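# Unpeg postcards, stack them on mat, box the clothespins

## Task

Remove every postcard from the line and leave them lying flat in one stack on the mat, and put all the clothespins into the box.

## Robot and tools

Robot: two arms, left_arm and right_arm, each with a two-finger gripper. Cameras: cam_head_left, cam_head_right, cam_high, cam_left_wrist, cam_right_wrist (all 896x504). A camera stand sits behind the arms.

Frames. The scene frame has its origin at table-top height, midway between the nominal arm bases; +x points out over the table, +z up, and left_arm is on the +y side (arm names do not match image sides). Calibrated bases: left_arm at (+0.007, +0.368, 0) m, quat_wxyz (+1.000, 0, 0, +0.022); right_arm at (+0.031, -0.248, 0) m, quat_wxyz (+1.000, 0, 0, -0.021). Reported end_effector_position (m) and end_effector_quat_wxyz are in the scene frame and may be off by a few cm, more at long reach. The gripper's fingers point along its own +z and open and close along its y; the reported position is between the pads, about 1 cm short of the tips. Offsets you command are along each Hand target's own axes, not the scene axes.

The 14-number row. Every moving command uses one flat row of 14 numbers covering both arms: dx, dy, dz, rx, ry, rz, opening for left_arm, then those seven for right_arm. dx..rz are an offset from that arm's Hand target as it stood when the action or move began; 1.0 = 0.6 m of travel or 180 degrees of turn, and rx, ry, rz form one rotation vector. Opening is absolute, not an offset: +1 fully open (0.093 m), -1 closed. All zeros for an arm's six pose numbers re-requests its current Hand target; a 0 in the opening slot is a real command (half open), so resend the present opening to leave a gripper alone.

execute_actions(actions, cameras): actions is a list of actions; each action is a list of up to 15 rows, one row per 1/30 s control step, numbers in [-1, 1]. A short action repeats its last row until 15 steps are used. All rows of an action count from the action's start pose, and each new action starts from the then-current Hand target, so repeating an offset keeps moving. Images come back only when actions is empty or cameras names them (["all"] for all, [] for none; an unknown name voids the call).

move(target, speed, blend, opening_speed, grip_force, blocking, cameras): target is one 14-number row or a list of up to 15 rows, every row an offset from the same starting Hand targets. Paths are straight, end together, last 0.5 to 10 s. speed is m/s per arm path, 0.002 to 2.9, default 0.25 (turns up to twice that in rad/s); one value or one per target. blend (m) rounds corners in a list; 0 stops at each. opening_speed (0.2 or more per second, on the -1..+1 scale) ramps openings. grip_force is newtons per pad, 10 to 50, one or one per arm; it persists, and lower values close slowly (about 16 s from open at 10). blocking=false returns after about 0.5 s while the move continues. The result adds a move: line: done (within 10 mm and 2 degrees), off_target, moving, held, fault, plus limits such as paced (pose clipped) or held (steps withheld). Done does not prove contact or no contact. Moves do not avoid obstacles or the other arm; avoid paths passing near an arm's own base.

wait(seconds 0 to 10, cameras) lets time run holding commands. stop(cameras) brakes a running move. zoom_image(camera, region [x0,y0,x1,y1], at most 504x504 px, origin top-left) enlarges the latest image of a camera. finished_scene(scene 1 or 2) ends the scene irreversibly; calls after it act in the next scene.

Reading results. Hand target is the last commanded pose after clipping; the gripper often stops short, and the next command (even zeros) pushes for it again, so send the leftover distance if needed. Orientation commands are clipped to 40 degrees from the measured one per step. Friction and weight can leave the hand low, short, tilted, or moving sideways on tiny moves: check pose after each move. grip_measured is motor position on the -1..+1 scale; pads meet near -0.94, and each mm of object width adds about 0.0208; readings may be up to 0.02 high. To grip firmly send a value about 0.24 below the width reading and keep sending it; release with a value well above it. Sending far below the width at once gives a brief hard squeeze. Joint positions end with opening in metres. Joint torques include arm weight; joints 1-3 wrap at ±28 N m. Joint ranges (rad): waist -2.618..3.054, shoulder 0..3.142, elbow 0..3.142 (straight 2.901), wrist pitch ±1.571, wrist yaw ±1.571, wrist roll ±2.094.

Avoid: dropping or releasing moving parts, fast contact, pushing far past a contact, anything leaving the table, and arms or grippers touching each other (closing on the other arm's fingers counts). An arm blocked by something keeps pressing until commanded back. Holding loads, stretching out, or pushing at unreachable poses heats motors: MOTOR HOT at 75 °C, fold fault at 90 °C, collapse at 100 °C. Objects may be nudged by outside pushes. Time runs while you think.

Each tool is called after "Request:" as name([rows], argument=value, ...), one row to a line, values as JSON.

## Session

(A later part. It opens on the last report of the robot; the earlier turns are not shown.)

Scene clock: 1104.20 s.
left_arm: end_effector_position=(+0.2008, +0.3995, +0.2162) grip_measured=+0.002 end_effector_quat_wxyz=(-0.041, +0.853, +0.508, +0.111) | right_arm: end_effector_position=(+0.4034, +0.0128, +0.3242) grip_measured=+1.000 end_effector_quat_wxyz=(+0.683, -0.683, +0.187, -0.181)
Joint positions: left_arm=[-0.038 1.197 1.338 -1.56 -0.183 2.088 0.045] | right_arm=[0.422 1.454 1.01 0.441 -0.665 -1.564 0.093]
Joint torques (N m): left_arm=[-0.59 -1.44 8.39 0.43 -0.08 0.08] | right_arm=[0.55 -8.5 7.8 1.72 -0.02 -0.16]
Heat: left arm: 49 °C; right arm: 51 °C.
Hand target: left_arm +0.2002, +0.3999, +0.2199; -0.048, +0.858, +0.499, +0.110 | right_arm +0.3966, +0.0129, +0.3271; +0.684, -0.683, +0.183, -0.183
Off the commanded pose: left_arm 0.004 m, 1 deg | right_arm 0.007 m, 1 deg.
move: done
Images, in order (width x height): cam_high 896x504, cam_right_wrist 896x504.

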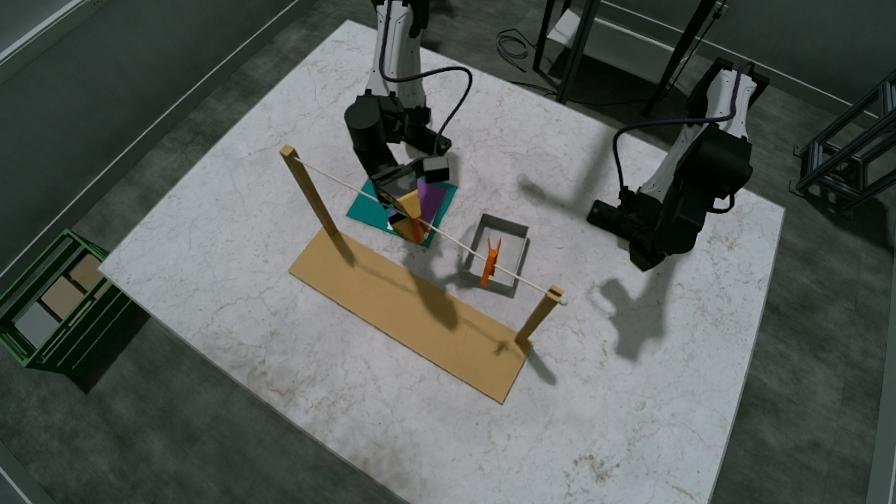

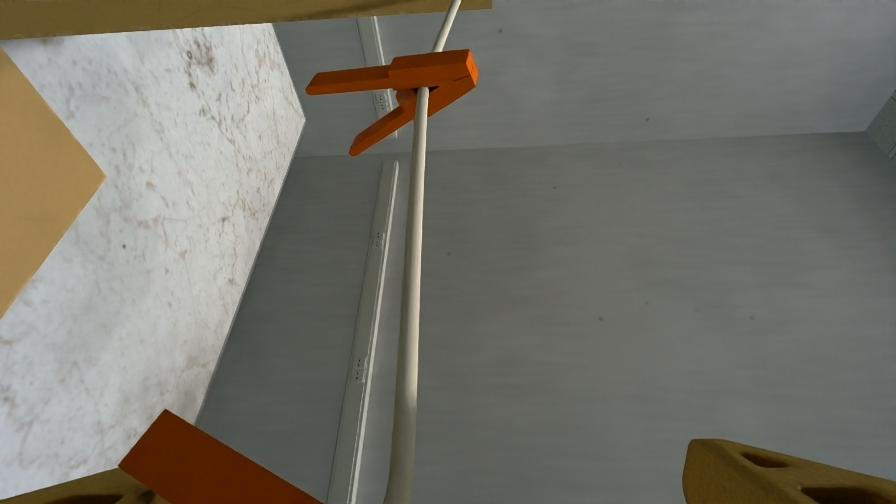

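Request:
move(target=[0,0,0,0,0,0,0,-0.033,0,-0.01,0,0,0,1], speed=0.06, cameras=["cam_high","cam_right_wrist"])

Request:
zoom_image(camera="cam_high", region=[340, 160, 500, 270])

Scene clock: 1109.97 s.
left_arm: end_effector_position=(+0.2008, +0.3995, +0.2162) grip_measured=+0.002 end_effector_quat_wxyz=(-0.041, +0.853, +0.508, +0.111) | right_arm: end_effector_position=(+0.3822, +0.0181, +0.3274) grip_measured=+1.000 end_effector_quat_wxyz=(+0.686, -0.680, +0.183, -0.183)
Joint positions: left_arm=[-0.038 1.197 1.338 -1.56 -0.183 2.088 0.045] | right_arm=[0.464 1.385 0.956 0.439 -0.625 -1.564 0.093]
Joint torques (N m): left_arm=[-0.62 -1.46 8.32 0.42 -0.08 0.07] | right_arm=[0.44 -7.66 7.87 1.65 0.02 -0.15]
Heat: left arm: 49 °C; right arm: 51 °C.
Hand target: left_arm +0.2002, +0.3999, +0.2199; -0.048, +0.858, +0.499, +0.110 | right_arm +0.3764, +0.0176, +0.3272; +0.684, -0.683, +0.183, -0.183
Off the commanded pose: left_arm 0.004 m, 1 deg | right_arm 0.006 m, 0 deg.
move: done
Images, in order (width x height): cam_high 896x504, cam_right_wrist 896x504.

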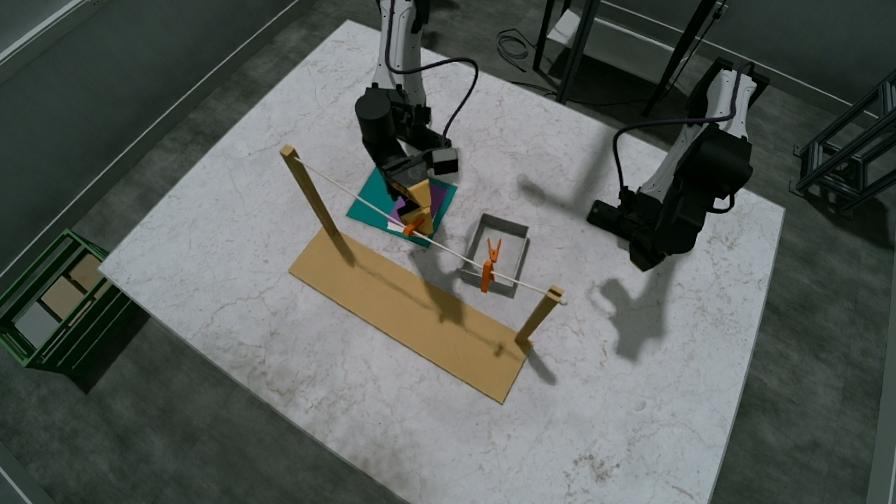

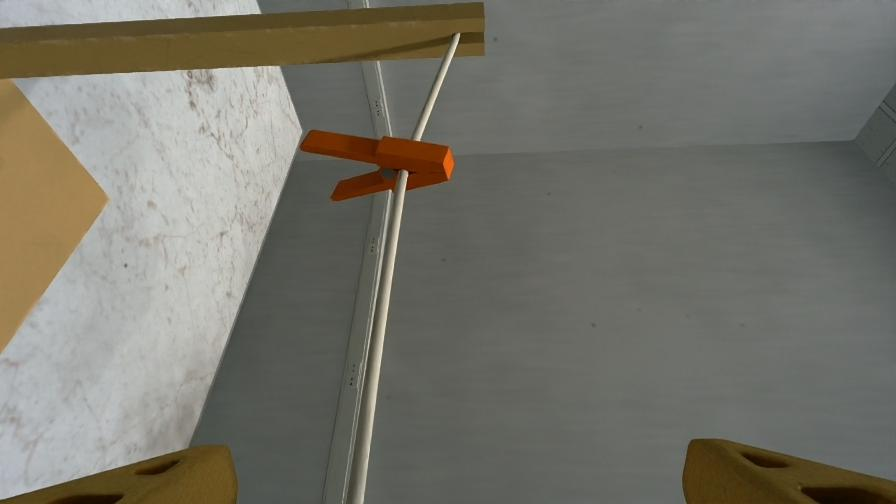

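Scaled by 3.150 from the camera's 896x504 image, which has a finer 1280x720 frame.

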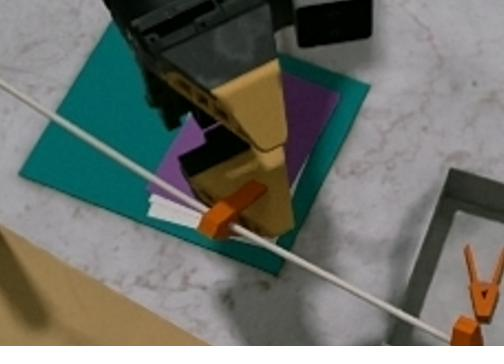

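Request:
zoom_image(camera="cam_high", region=[385, 180, 445, 250])

Request:
zoom_image(camera="cam_high", region=[455, 210, 545, 310])

Request:
execute_actions(actions=[], cameras=["cam_head_left","cam_head_right","cam_left_wrist"])

Request:
zoom_image(camera="cam_head_right", region=[340, 110, 560, 240])

Request:
zoom_image(camera="cam_head_left", region=[340, 110, 560, 240])

Scaled by 7.200 from the camera's 896x504 image, which has a finer 1280x720 frame.

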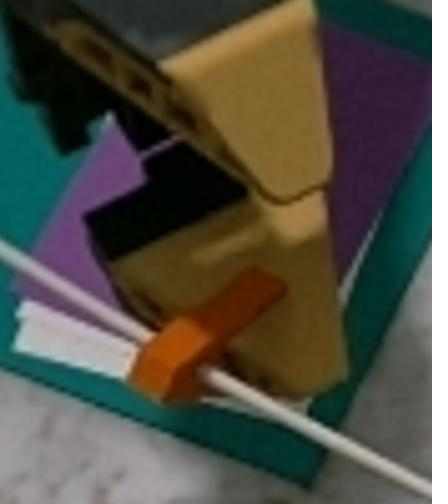

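Scaled by 5.040 from the camera's 896x504 image, which has a finer 1280x720 frame.

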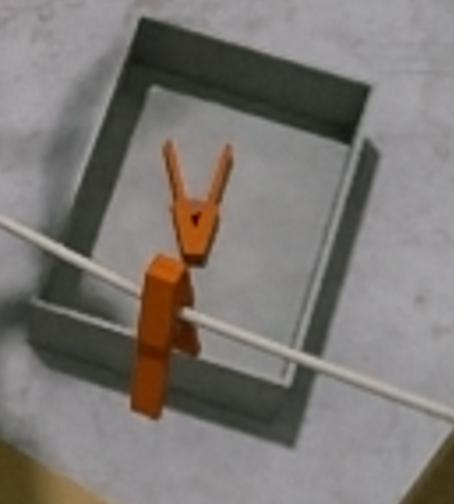

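Scene clock: 1116.20 s.
left_arm: end_effector_position=(+0.2008, +0.3995, +0.2162) grip_measured=+0.002 end_effector_quat_wxyz=(-0.041, +0.853, +0.508, +0.111) | right_arm: end_effector_position=(+0.3823, +0.0181, +0.3273) grip_measured=+1.000 end_effector_quat_wxyz=(+0.686, -0.680, +0.183, -0.183)
Joint positions: left_arm=[-0.038 1.197 1.338 -1.56 -0.183 2.088 0.045] | right_arm=[0.464 1.385 0.956 0.439 -0.625 -1.564 0.093]
Joint velocities: within noise
Joint torques (N m): left_arm=[-0.62 -1.43 8.36 0.43 -0.08 0.09] | right_arm=[0.47 -7.69 7.83 1.64 0.01 -0.14]
Heat: left arm: 49 °C; right arm: 51 °C.
Hand target: left_arm +0.2002, +0.3999, +0.2199; -0.048, +0.858, +0.499, +0.110 | right_arm +0.3765, +0.0176, +0.3271; +0.683, -0.683, +0.183, -0.183
Tool commands: left_gripper/opening=+0.0 right_gripper/opening=+1.0
Off the commanded pose: left_arm 0.004 m, 1 deg | right_arm 0.006 m, 0 deg.
Images, in order (width x height): cam_head_left 896x504, cam_head_right 896x504, cam_left_wrist 896x504.

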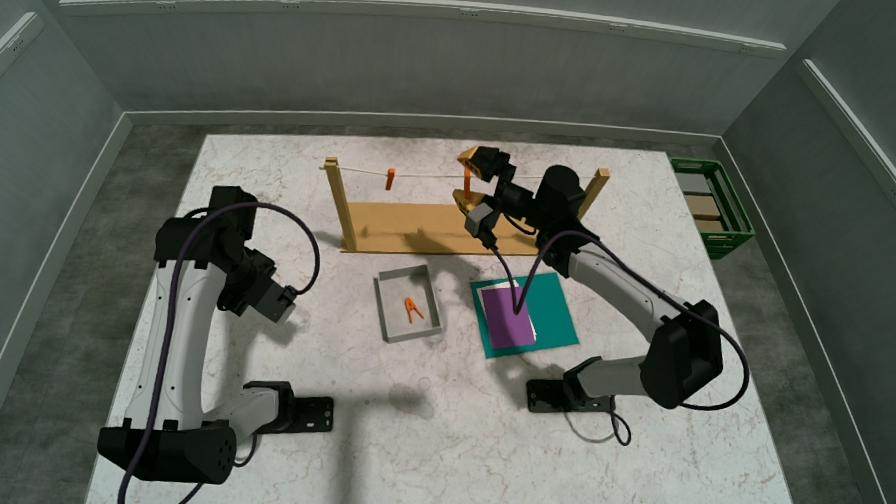

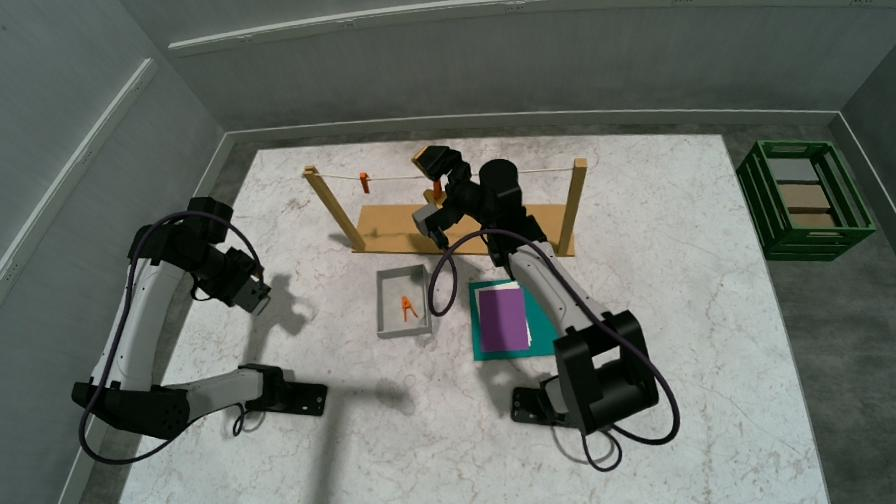

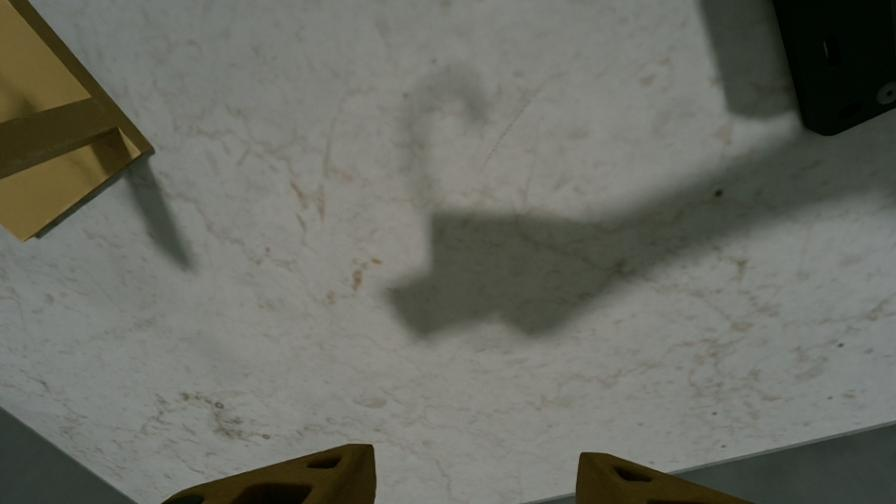

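Scaled by 2.291 from the camera's 896x504 image, which has a finer 1280x720 frame.

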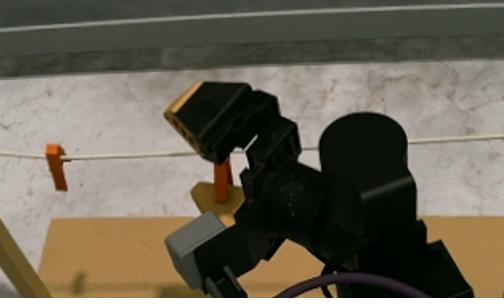

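Scaled by 2.291 from the camera's 896x504 image, which has a finer 1280x720 frame.

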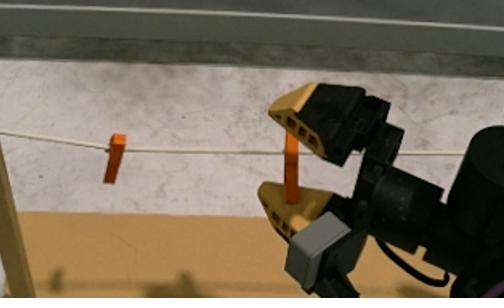

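Request:
move(target=[0,0,0,0,0,0,0,-0.022,0.018,0,0,0,0,1], speed=0.05, cameras=["cam_high","cam_right_wrist","cam_head_left"])

Request:
zoom_image(camera="cam_high", region=[385, 180, 445, 250])

Request:
zoom_image(camera="cam_head_left", region=[420, 130, 540, 240])

Scene clock: 1123.47 s.
left_arm: end_effector_position=(+0.2008, +0.3995, +0.2162) grip_measured=+0.002 end_effector_quat_wxyz=(-0.041, +0.853, +0.508, +0.111) | right_arm: end_effector_position=(+0.3710, +0.0248, +0.3107) grip_measured=+1.000 end_effector_quat_wxyz=(+0.679, -0.686, +0.190, -0.176)
Joint positions: left_arm=[-0.038 1.197 1.338 -1.56 -0.183 2.088 0.045] | right_arm=[0.502 1.365 0.895 0.453 -0.587 -1.564 0.093]
Joint torques (N m): left_arm=[-0.59 -1.46 8.36 0.44 -0.08 0.08] | right_arm=[0.51 -7.57 7.91 1.89 -0.02 -0.16]
Heat: left arm: 49 °C; right arm: 51 °C.
Hand target: left_arm +0.2002, +0.3999, +0.2199; -0.048, +0.858, +0.499, +0.110 | right_arm +0.3651, +0.0242, +0.3164; +0.684, -0.683, +0.183, -0.183
Off the commanded pose: left_arm 0.004 m, 1 deg | right_arm 0.008 m, 1 deg.
move: done
Images, in order (width x height): cam_head_left 896x504, cam_high 896x504, cam_right_wrist 896x504.

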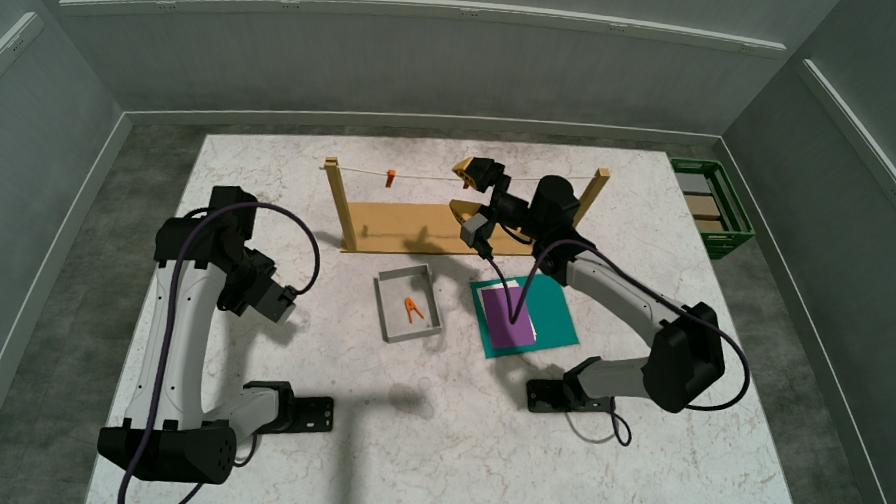

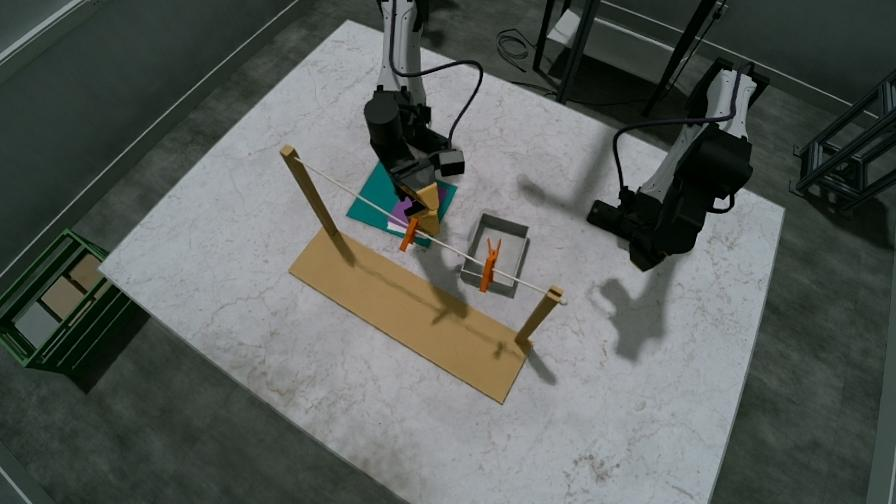

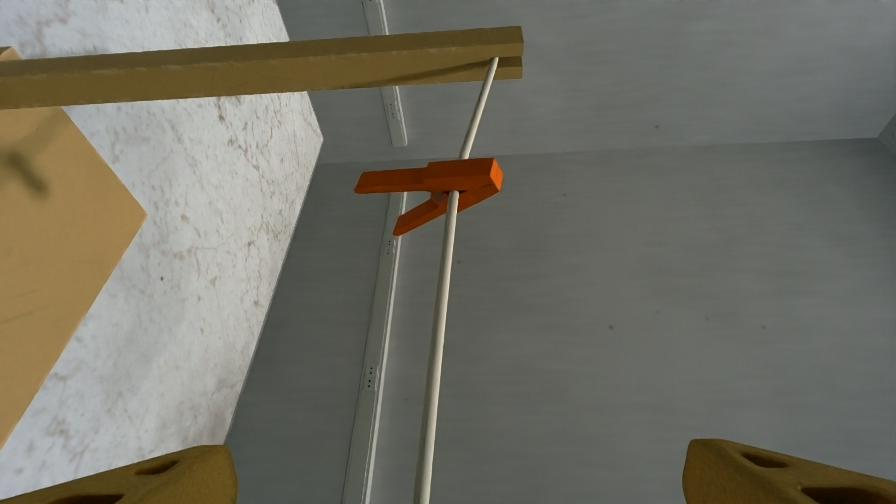

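Scaled by 7.200 from the camera's 896x504 image, which has a finer 1280x720 frame.

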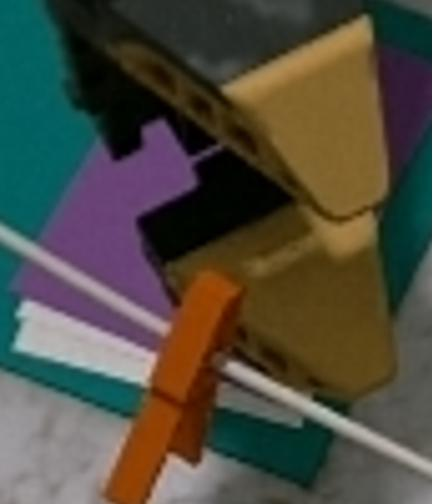

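Scaled by 4.200 from the camera's 896x504 image, which has a finer 1280x720 frame.

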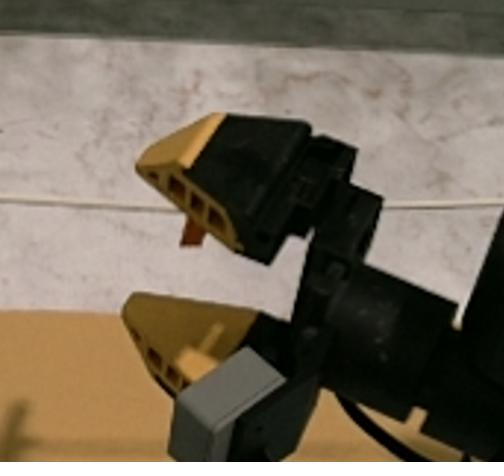

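Request:
move([
  [0,0,0,0,0,0,0,0,0,-0.092,0,0,0,1],
  [0,0,0,0,0,0,0,0.15,-0.018,-0.092,0,0,0,1],
  [0,0,0,0,0,0,0,0.15,-0.018,0.01,0,0,0,1],
], speed=0.1, cameras=["cam_high","cam_right_wrist"])

Request:
zoom_image(camera="cam_high", region=[380, 180, 450, 260])

Scene clock: 1157.93 s.
left_arm: end_effector_position=(+0.2008, +0.3995, +0.2162) grip_measured=+0.002 end_effector_quat_wxyz=(-0.041, +0.853, +0.508, +0.111) | right_arm: end_effector_position=(+0.4399, -0.0176, +0.3236) grip_measured=+1.000 end_effector_quat_wxyz=(+0.683, -0.684, +0.186, -0.176)
Joint positions: left_arm=[-0.038 1.197 1.338 -1.56 -0.183 2.088 0.045] | right_arm=[0.294 1.555 1.106 0.44 -0.803 -1.564 0.093]
Joint torques (N m): left_arm=[-0.58 -1.44 8.39 0.43 -0.08 0.07] | right_arm=[0.27 -5.53 11.19 1.76 0.03 -0.14]
Heat: left arm: 49 °C; right arm: 54 °C.
Hand target: left_arm +0.2002, +0.3999, +0.2199; -0.048, +0.858, +0.499, +0.110 | right_arm +0.4460, -0.0155, +0.3272; +0.684, -0.683, +0.183, -0.183
Off the commanded pose: left_arm 0.004 m, 1 deg | right_arm 0.007 m, 1 deg.
move: done
Images, in order (width x height): cam_high 896x504, cam_right_wrist 896x504.

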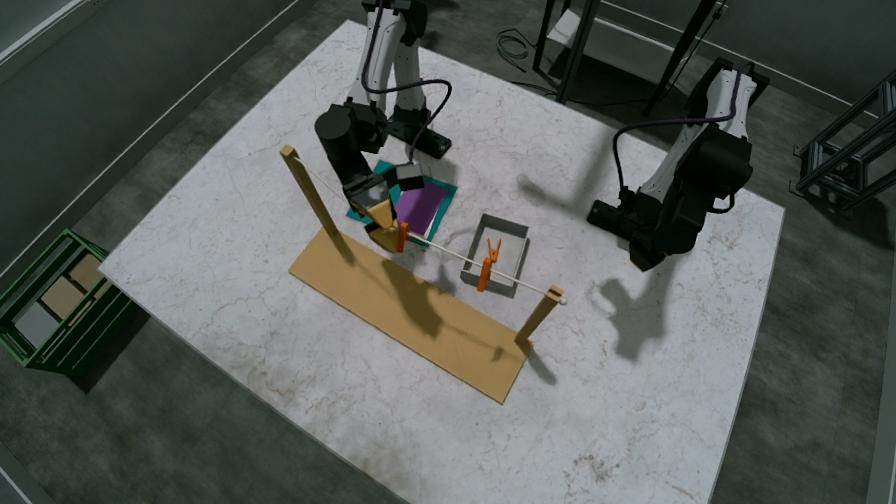

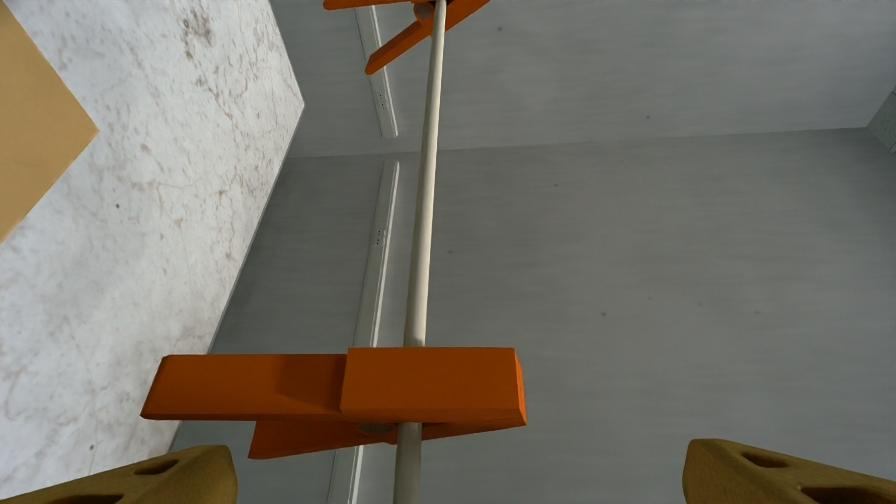

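Scaled by 6.300 from the camera's 896x504 image, which has a finer 1280x720 frame.

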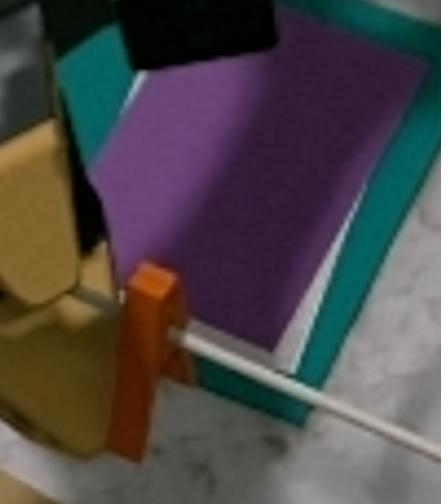

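Request:
move([
  [0,0,0,0,0,0,0,0,-0.017,0.008,0,0,0,1],
  [0,0,0,0,0,0,0,-0.075,-0.017,0.008,0,0,0,1],
  [0,0,0,0,0,0,0,-0.108,-0.017,0.008,0,0,0,1],
], speed=0.06, cameras=["cam_high","cam_right_wrist","cam_head_left"])

Request:
zoom_image(camera="cam_high", region=[380, 180, 450, 260])

Request:
zoom_image(camera="cam_head_left", region=[420, 130, 540, 240])

Scene clock: 1166.67 s.
left_arm: end_effector_position=(+0.2008, +0.3995, +0.2162) grip_measured=+0.002 end_effector_quat_wxyz=(-0.041, +0.853, +0.508, +0.111) | right_arm: end_effector_position=(+0.3986, +0.0215, +0.3362) grip_measured=+1.000 end_effector_quat_wxyz=(+0.685, -0.681, +0.184, -0.183)
Joint positions: left_arm=[-0.038 1.197 1.338 -1.56 -0.183 2.088 0.045] | right_arm=[0.453 1.443 1.042 0.407 -0.635 -1.564 0.093]
Joint torques (N m): left_arm=[-0.61 -1.43 8.39 0.43 -0.08 0.08] | right_arm=[0.44 -8.4 7.91 1.65 0 -0.14]
Heat: left arm: 49 °C; right arm: 54 °C.
Hand target: left_arm +0.2002, +0.3999, +0.2199; -0.048, +0.858, +0.499, +0.110 | right_arm +0.3922, +0.0210, +0.3374; +0.684, -0.683, +0.183, -0.183
Off the commanded pose: left_arm 0.004 m, 1 deg | right_arm 0.006 m, 0 deg.
move: done
Images, in order (width x height): cam_head_left 896x504, cam_high 896x504, cam_right_wrist 896x504.

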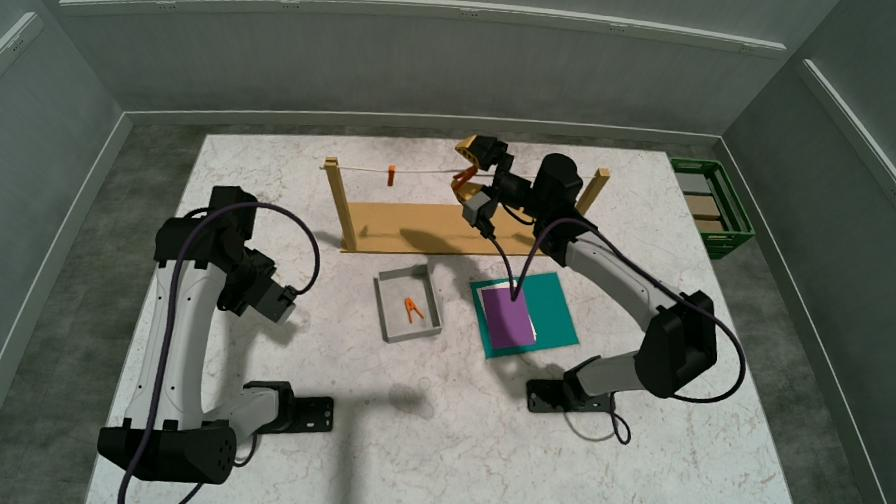

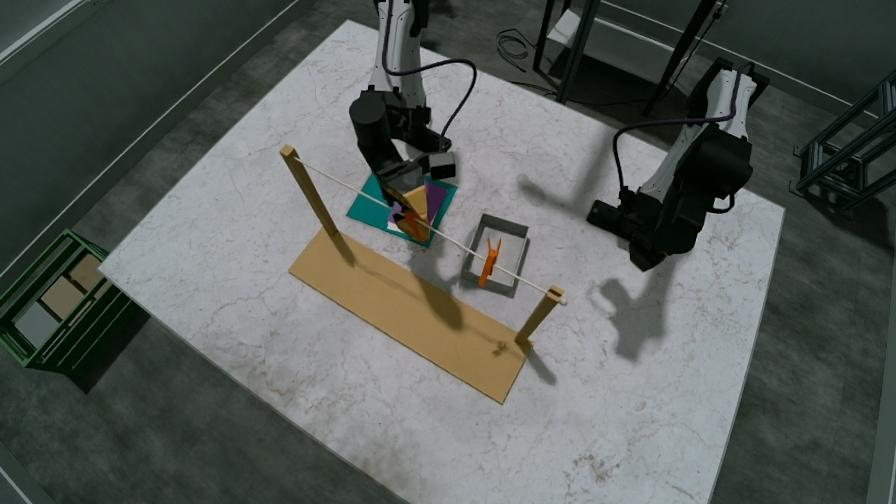

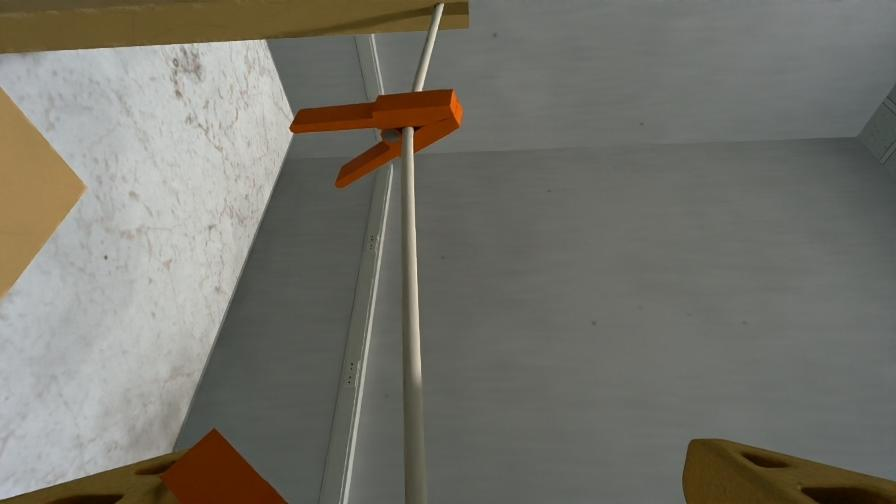

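Scaled by 6.300 from the camera's 896x504 image, which has a finer 1280x720 frame.

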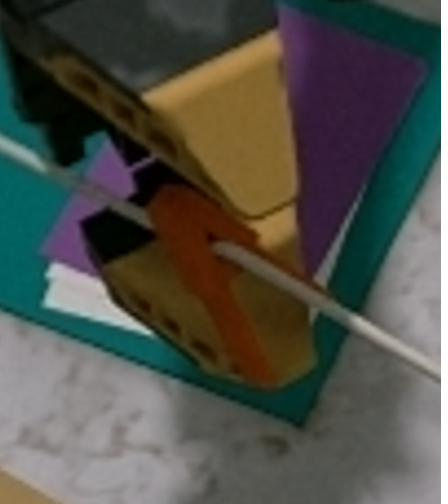

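Scaled by 4.200 from the camera's 896x504 image, which has a finer 1280x720 frame.

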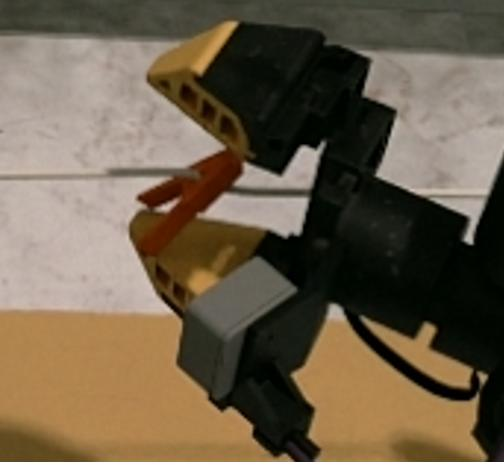

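Request:
move([
  [0,0,0,0,0,0,0,0.108,0,0,0,0,0,1],
  [0,0,0,0,0,0,0,0.108,0.017,-0.008,0,0,0,1],
], speed=0.08, cameras=["cam_high","cam_right_wrist"])

Request:
zoom_image(camera="cam_high", region=[380, 180, 450, 260])

Scene clock: 1178.17 s.
left_arm: end_effector_position=(+0.2008, +0.3995, +0.2162) grip_measured=+0.002 end_effector_quat_wxyz=(-0.041, +0.853, +0.508, +0.111) | right_arm: end_effector_position=(+0.4423, -0.0128, +0.3365) grip_measured=+1.000 end_effector_quat_wxyz=(+0.687, -0.679, +0.179, -0.185)
Joint positions: left_arm=[-0.038 1.197 1.338 -1.56 -0.183 2.088 0.045] | right_arm=[0.307 1.561 1.144 0.435 -0.785 -1.564 0.093]
Joint torques (N m): left_arm=[-0.61 -1.42 8.34 0.44 -0.08 0.08] | right_arm=[-0.73 -6.05 7.92 1.8 -0.12 -0.13]
Heat: left arm: 49 °C; right arm: 56 °C.
Hand target: left_arm +0.2002, +0.3999, +0.2199; -0.048, +0.858, +0.499, +0.110 | right_arm +0.4460, -0.0155, +0.3271; +0.684, -0.683, +0.183, -0.183
Off the commanded pose: left_arm 0.004 m, 1 deg | right_arm 0.010 m, 1 deg.
move: done
Images, in order (width x height): cam_high 896x504, cam_right_wrist 896x504.

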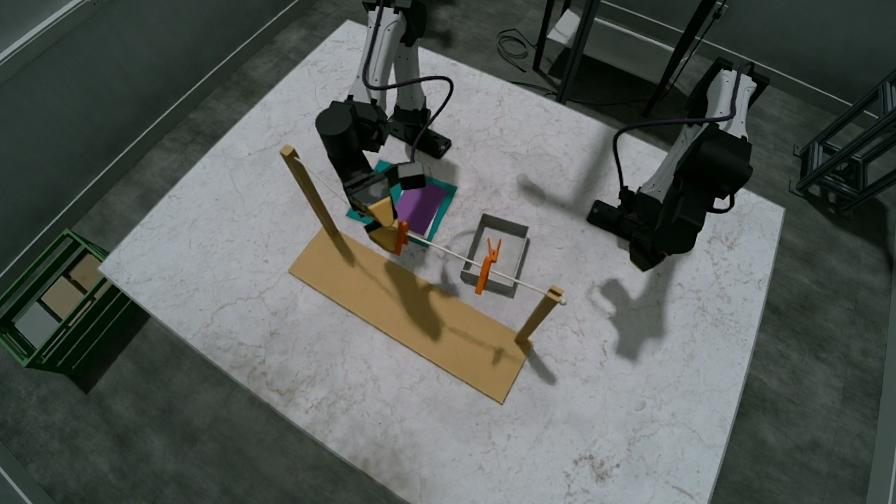

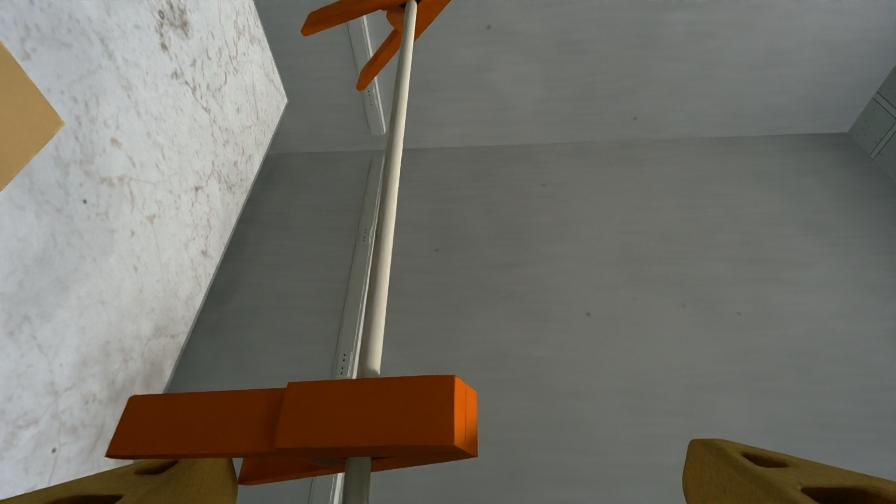

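Scaled by 6.300 from the camera's 896x504 image, which has a finer 1280x720 frame.

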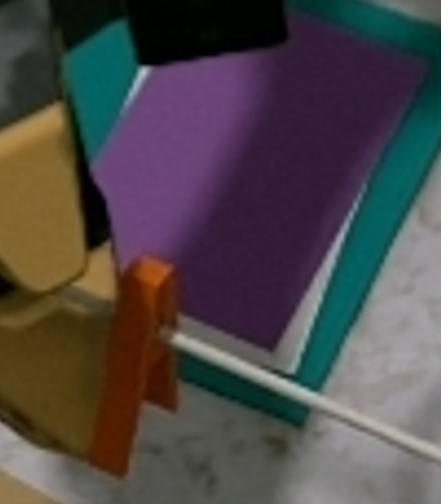

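Request:
move([
  [0,0,0,0,0,0,0,0,0.017,0.013,0,0,0,1],
], speed=0.08, cameras=["cam_right_wrist"])

Scene clock: 1183.30 s.
left_arm: end_effector_position=(+0.2008, +0.3995, +0.2162) grip_measured=+0.002 end_effector_quat_wxyz=(-0.041, +0.853, +0.508, +0.111) | right_arm: end_effector_position=(+0.4455, -0.0112, +0.3301) grip_measured=+1.000 end_effector_quat_wxyz=(+0.689, -0.678, +0.176, -0.188)
Joint positions: left_arm=[-0.038 1.197 1.338 -1.56 -0.183 2.088 0.045] | right_arm=[0.309 1.581 1.131 0.477 -0.785 -1.564 0.093]
Joint torques (N m): left_arm=[-0.58 -1.46 8.36 0.43 -0.09 0.07] | right_arm=[0.36 -5.5 7.92 1.78 0.03 -0.15]
Heat: left arm: 49 °C; right arm: 55 °C.
Hand target: left_arm +0.2002, +0.3999, +0.2199; -0.048, +0.858, +0.499, +0.110 | right_arm +0.4499, -0.0087, +0.3170; +0.684, -0.683, +0.182, -0.183
Off the commanded pose: left_arm 0.004 m, 1 deg | right_arm 0.014 m, 1 deg.
move: off_target (right_arm)
Images, in order (width x height): cam_right_wrist 896x504.

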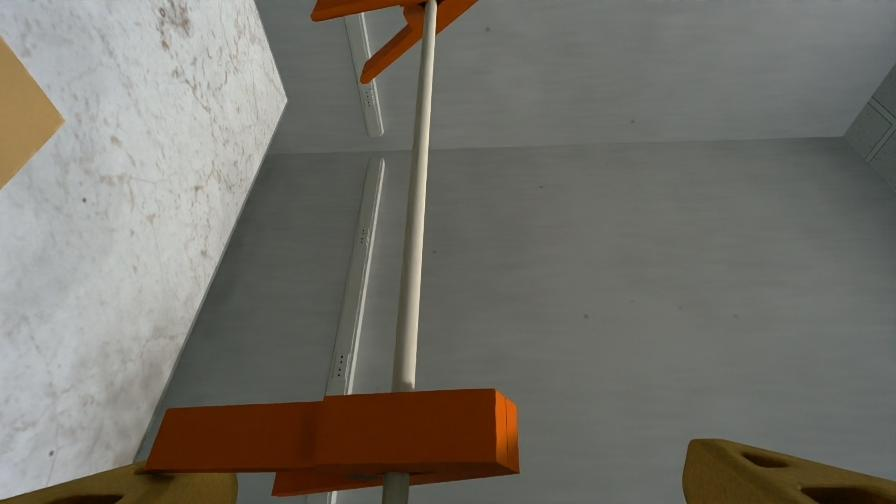

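Request:
move([
  [0,0,0,0,0,0,0,-0.0606,-0.012,-0.035,0,0,0,1],
  [0,0,0,0,0,0,0,-0.101,-0.012,-0.0583,0,0,0,1],
], speed=0.06, cameras=["cam_high","cam_right_wrist","cam_head_left"])

Request:
zoom_image(camera="cam_high", region=[380, 180, 450, 260])

Request:
zoom_image(camera="cam_head_left", region=[420, 130, 540, 240])

Scene clock: 1187.80 s.
left_arm: end_effector_position=(+0.2008, +0.3995, +0.2162) grip_measured=+0.002 end_effector_quat_wxyz=(-0.041, +0.853, +0.508, +0.111) | right_arm: end_effector_position=(+0.3853, -0.0091, +0.3259) grip_measured=+1.000 end_effector_quat_wxyz=(+0.686, -0.680, +0.181, -0.185)
Joint positions: left_arm=[-0.038 1.197 1.338 -1.56 -0.183 2.088 0.045] | right_arm=[0.373 1.358 0.925 0.447 -0.716 -1.564 0.093]
Joint torques (N m): left_arm=[-0.61 -1.43 8.4 0.43 -0.08 0.07] | right_arm=[0.55 -7.16 7.75 1.59 0.01 -0.15]
Heat: left arm: 49 °C; right arm: 55 °C.
Hand target: left_arm +0.2002, +0.3999, +0.2199; -0.048, +0.858, +0.499, +0.110 | right_arm +0.3799, -0.0088, +0.3241; +0.684, -0.683, +0.183, -0.183
Off the commanded pose: left_arm 0.004 m, 1 deg | right_arm 0.006 m, 1 deg.
move: done
Images, in order (width x height): cam_head_left 896x504, cam_high 896x504, cam_right_wrist 896x504.

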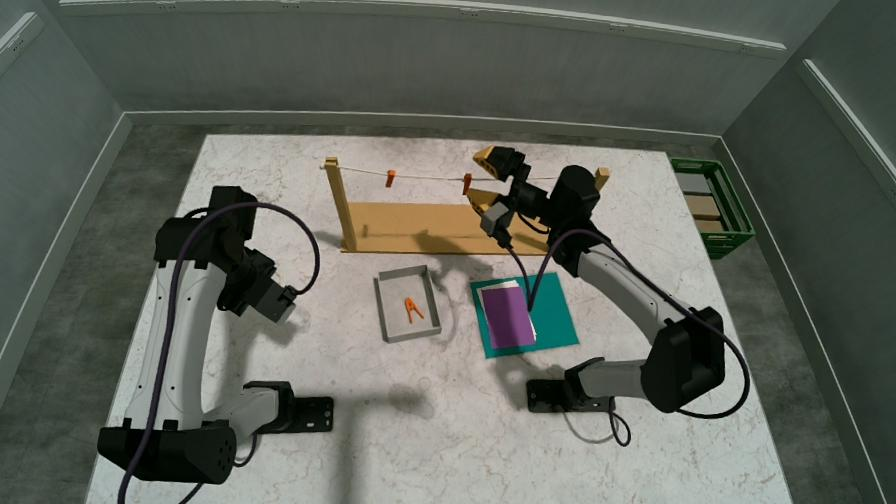

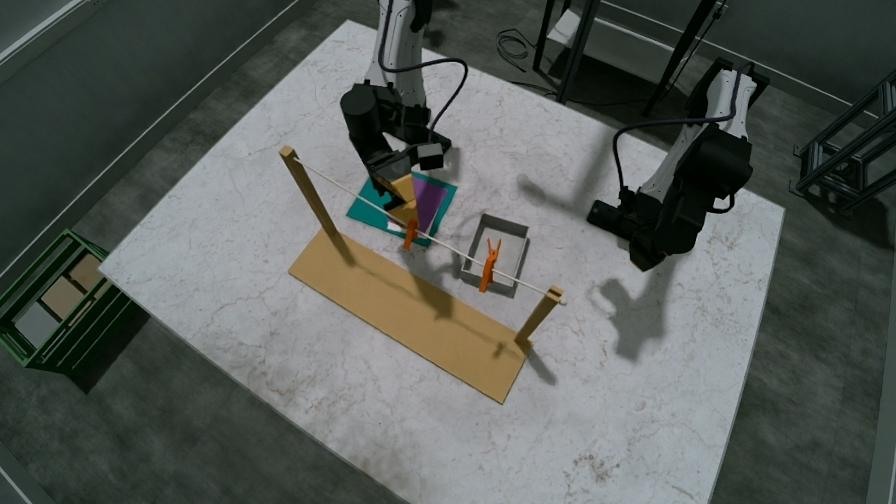

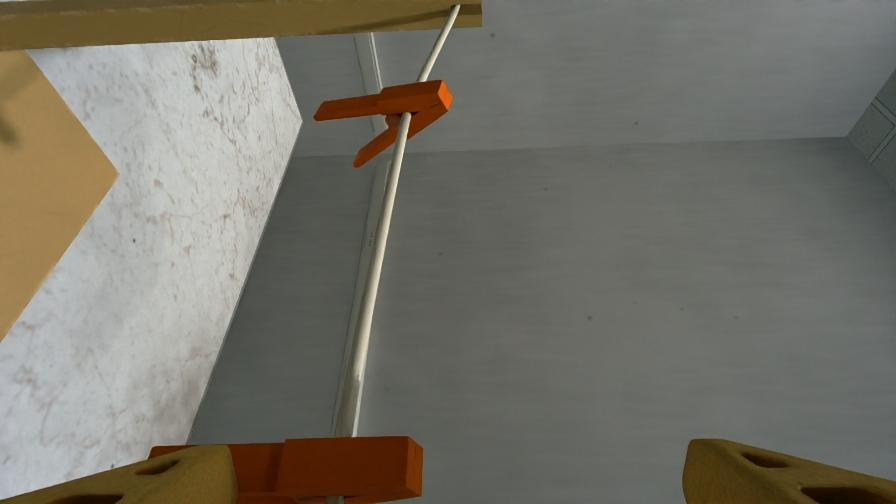

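Scaled by 6.300 from the camera's 896x504 image, which has a finer 1280x720 frame.

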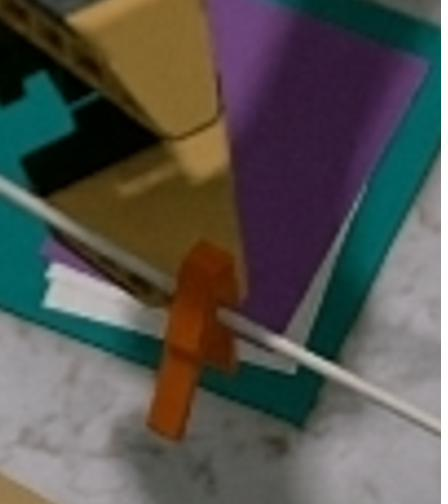

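Scaled by 4.200 from the camera's 896x504 image, which has a finer 1280x720 frame.

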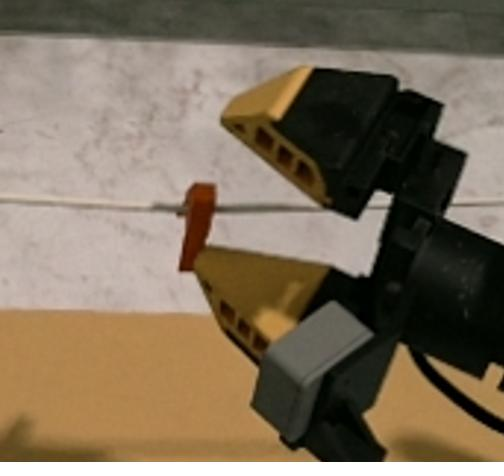

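Request:
move([
  [0,0,0,0,0,0,0,0,0,-0.05,0,0,0,1],
  [0,0,0,0,0,0,0,0.103,0,-0.05,0,0,0,1],
  [0,0,0,0,0,0,0,0.103,0,0.05,0,0,0,1],
], speed=0.1, cameras=["cam_right_wrist"])

Scene clock: 1197.47 s.
left_arm: end_effector_position=(+0.2008, +0.3995, +0.2162) grip_measured=+0.002 end_effector_quat_wxyz=(-0.041, +0.853, +0.508, +0.111) | right_arm: end_effector_position=(+0.4420, -0.0157, +0.3208) grip_measured=+1.000 end_effector_quat_wxyz=(+0.683, -0.685, +0.185, -0.175)
Joint positions: left_arm=[-0.038 1.197 1.338 -1.56 -0.183 2.088 0.045] | right_arm=[0.297 1.568 1.107 0.453 -0.801 -1.564 0.093]
Joint torques (N m): left_arm=[-0.58 -1.47 8.36 0.43 -0.08 0.08] | right_arm=[0.29 -5.6 11.23 1.77 0.02 -0.14]
Heat: left arm: 49 °C; right arm: 56 °C.
Hand target: left_arm +0.2002, +0.3999, +0.2199; -0.048, +0.858, +0.499, +0.110 | right_arm +0.4484, -0.0137, +0.3241; +0.684, -0.683, +0.183, -0.183
Off the commanded pose: left_arm 0.004 m, 1 deg | right_arm 0.008 m, 1 deg.
move: done
Images, in order (width x height): cam_right_wrist 896x504.

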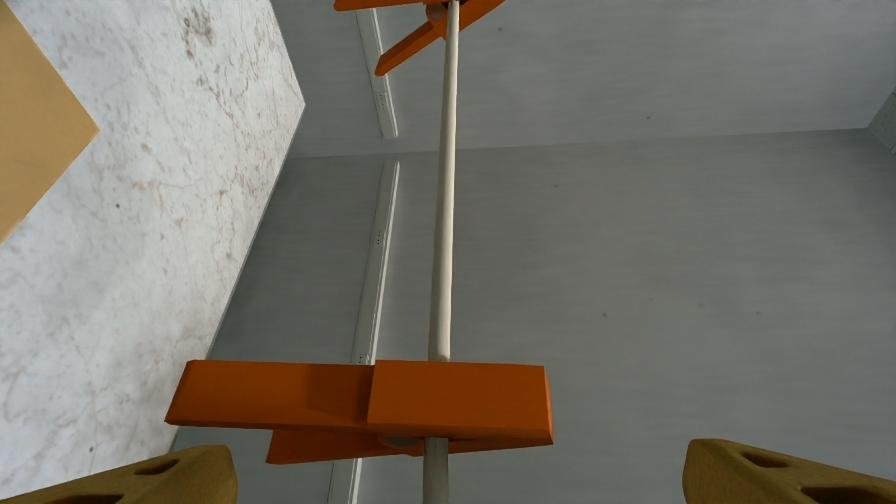

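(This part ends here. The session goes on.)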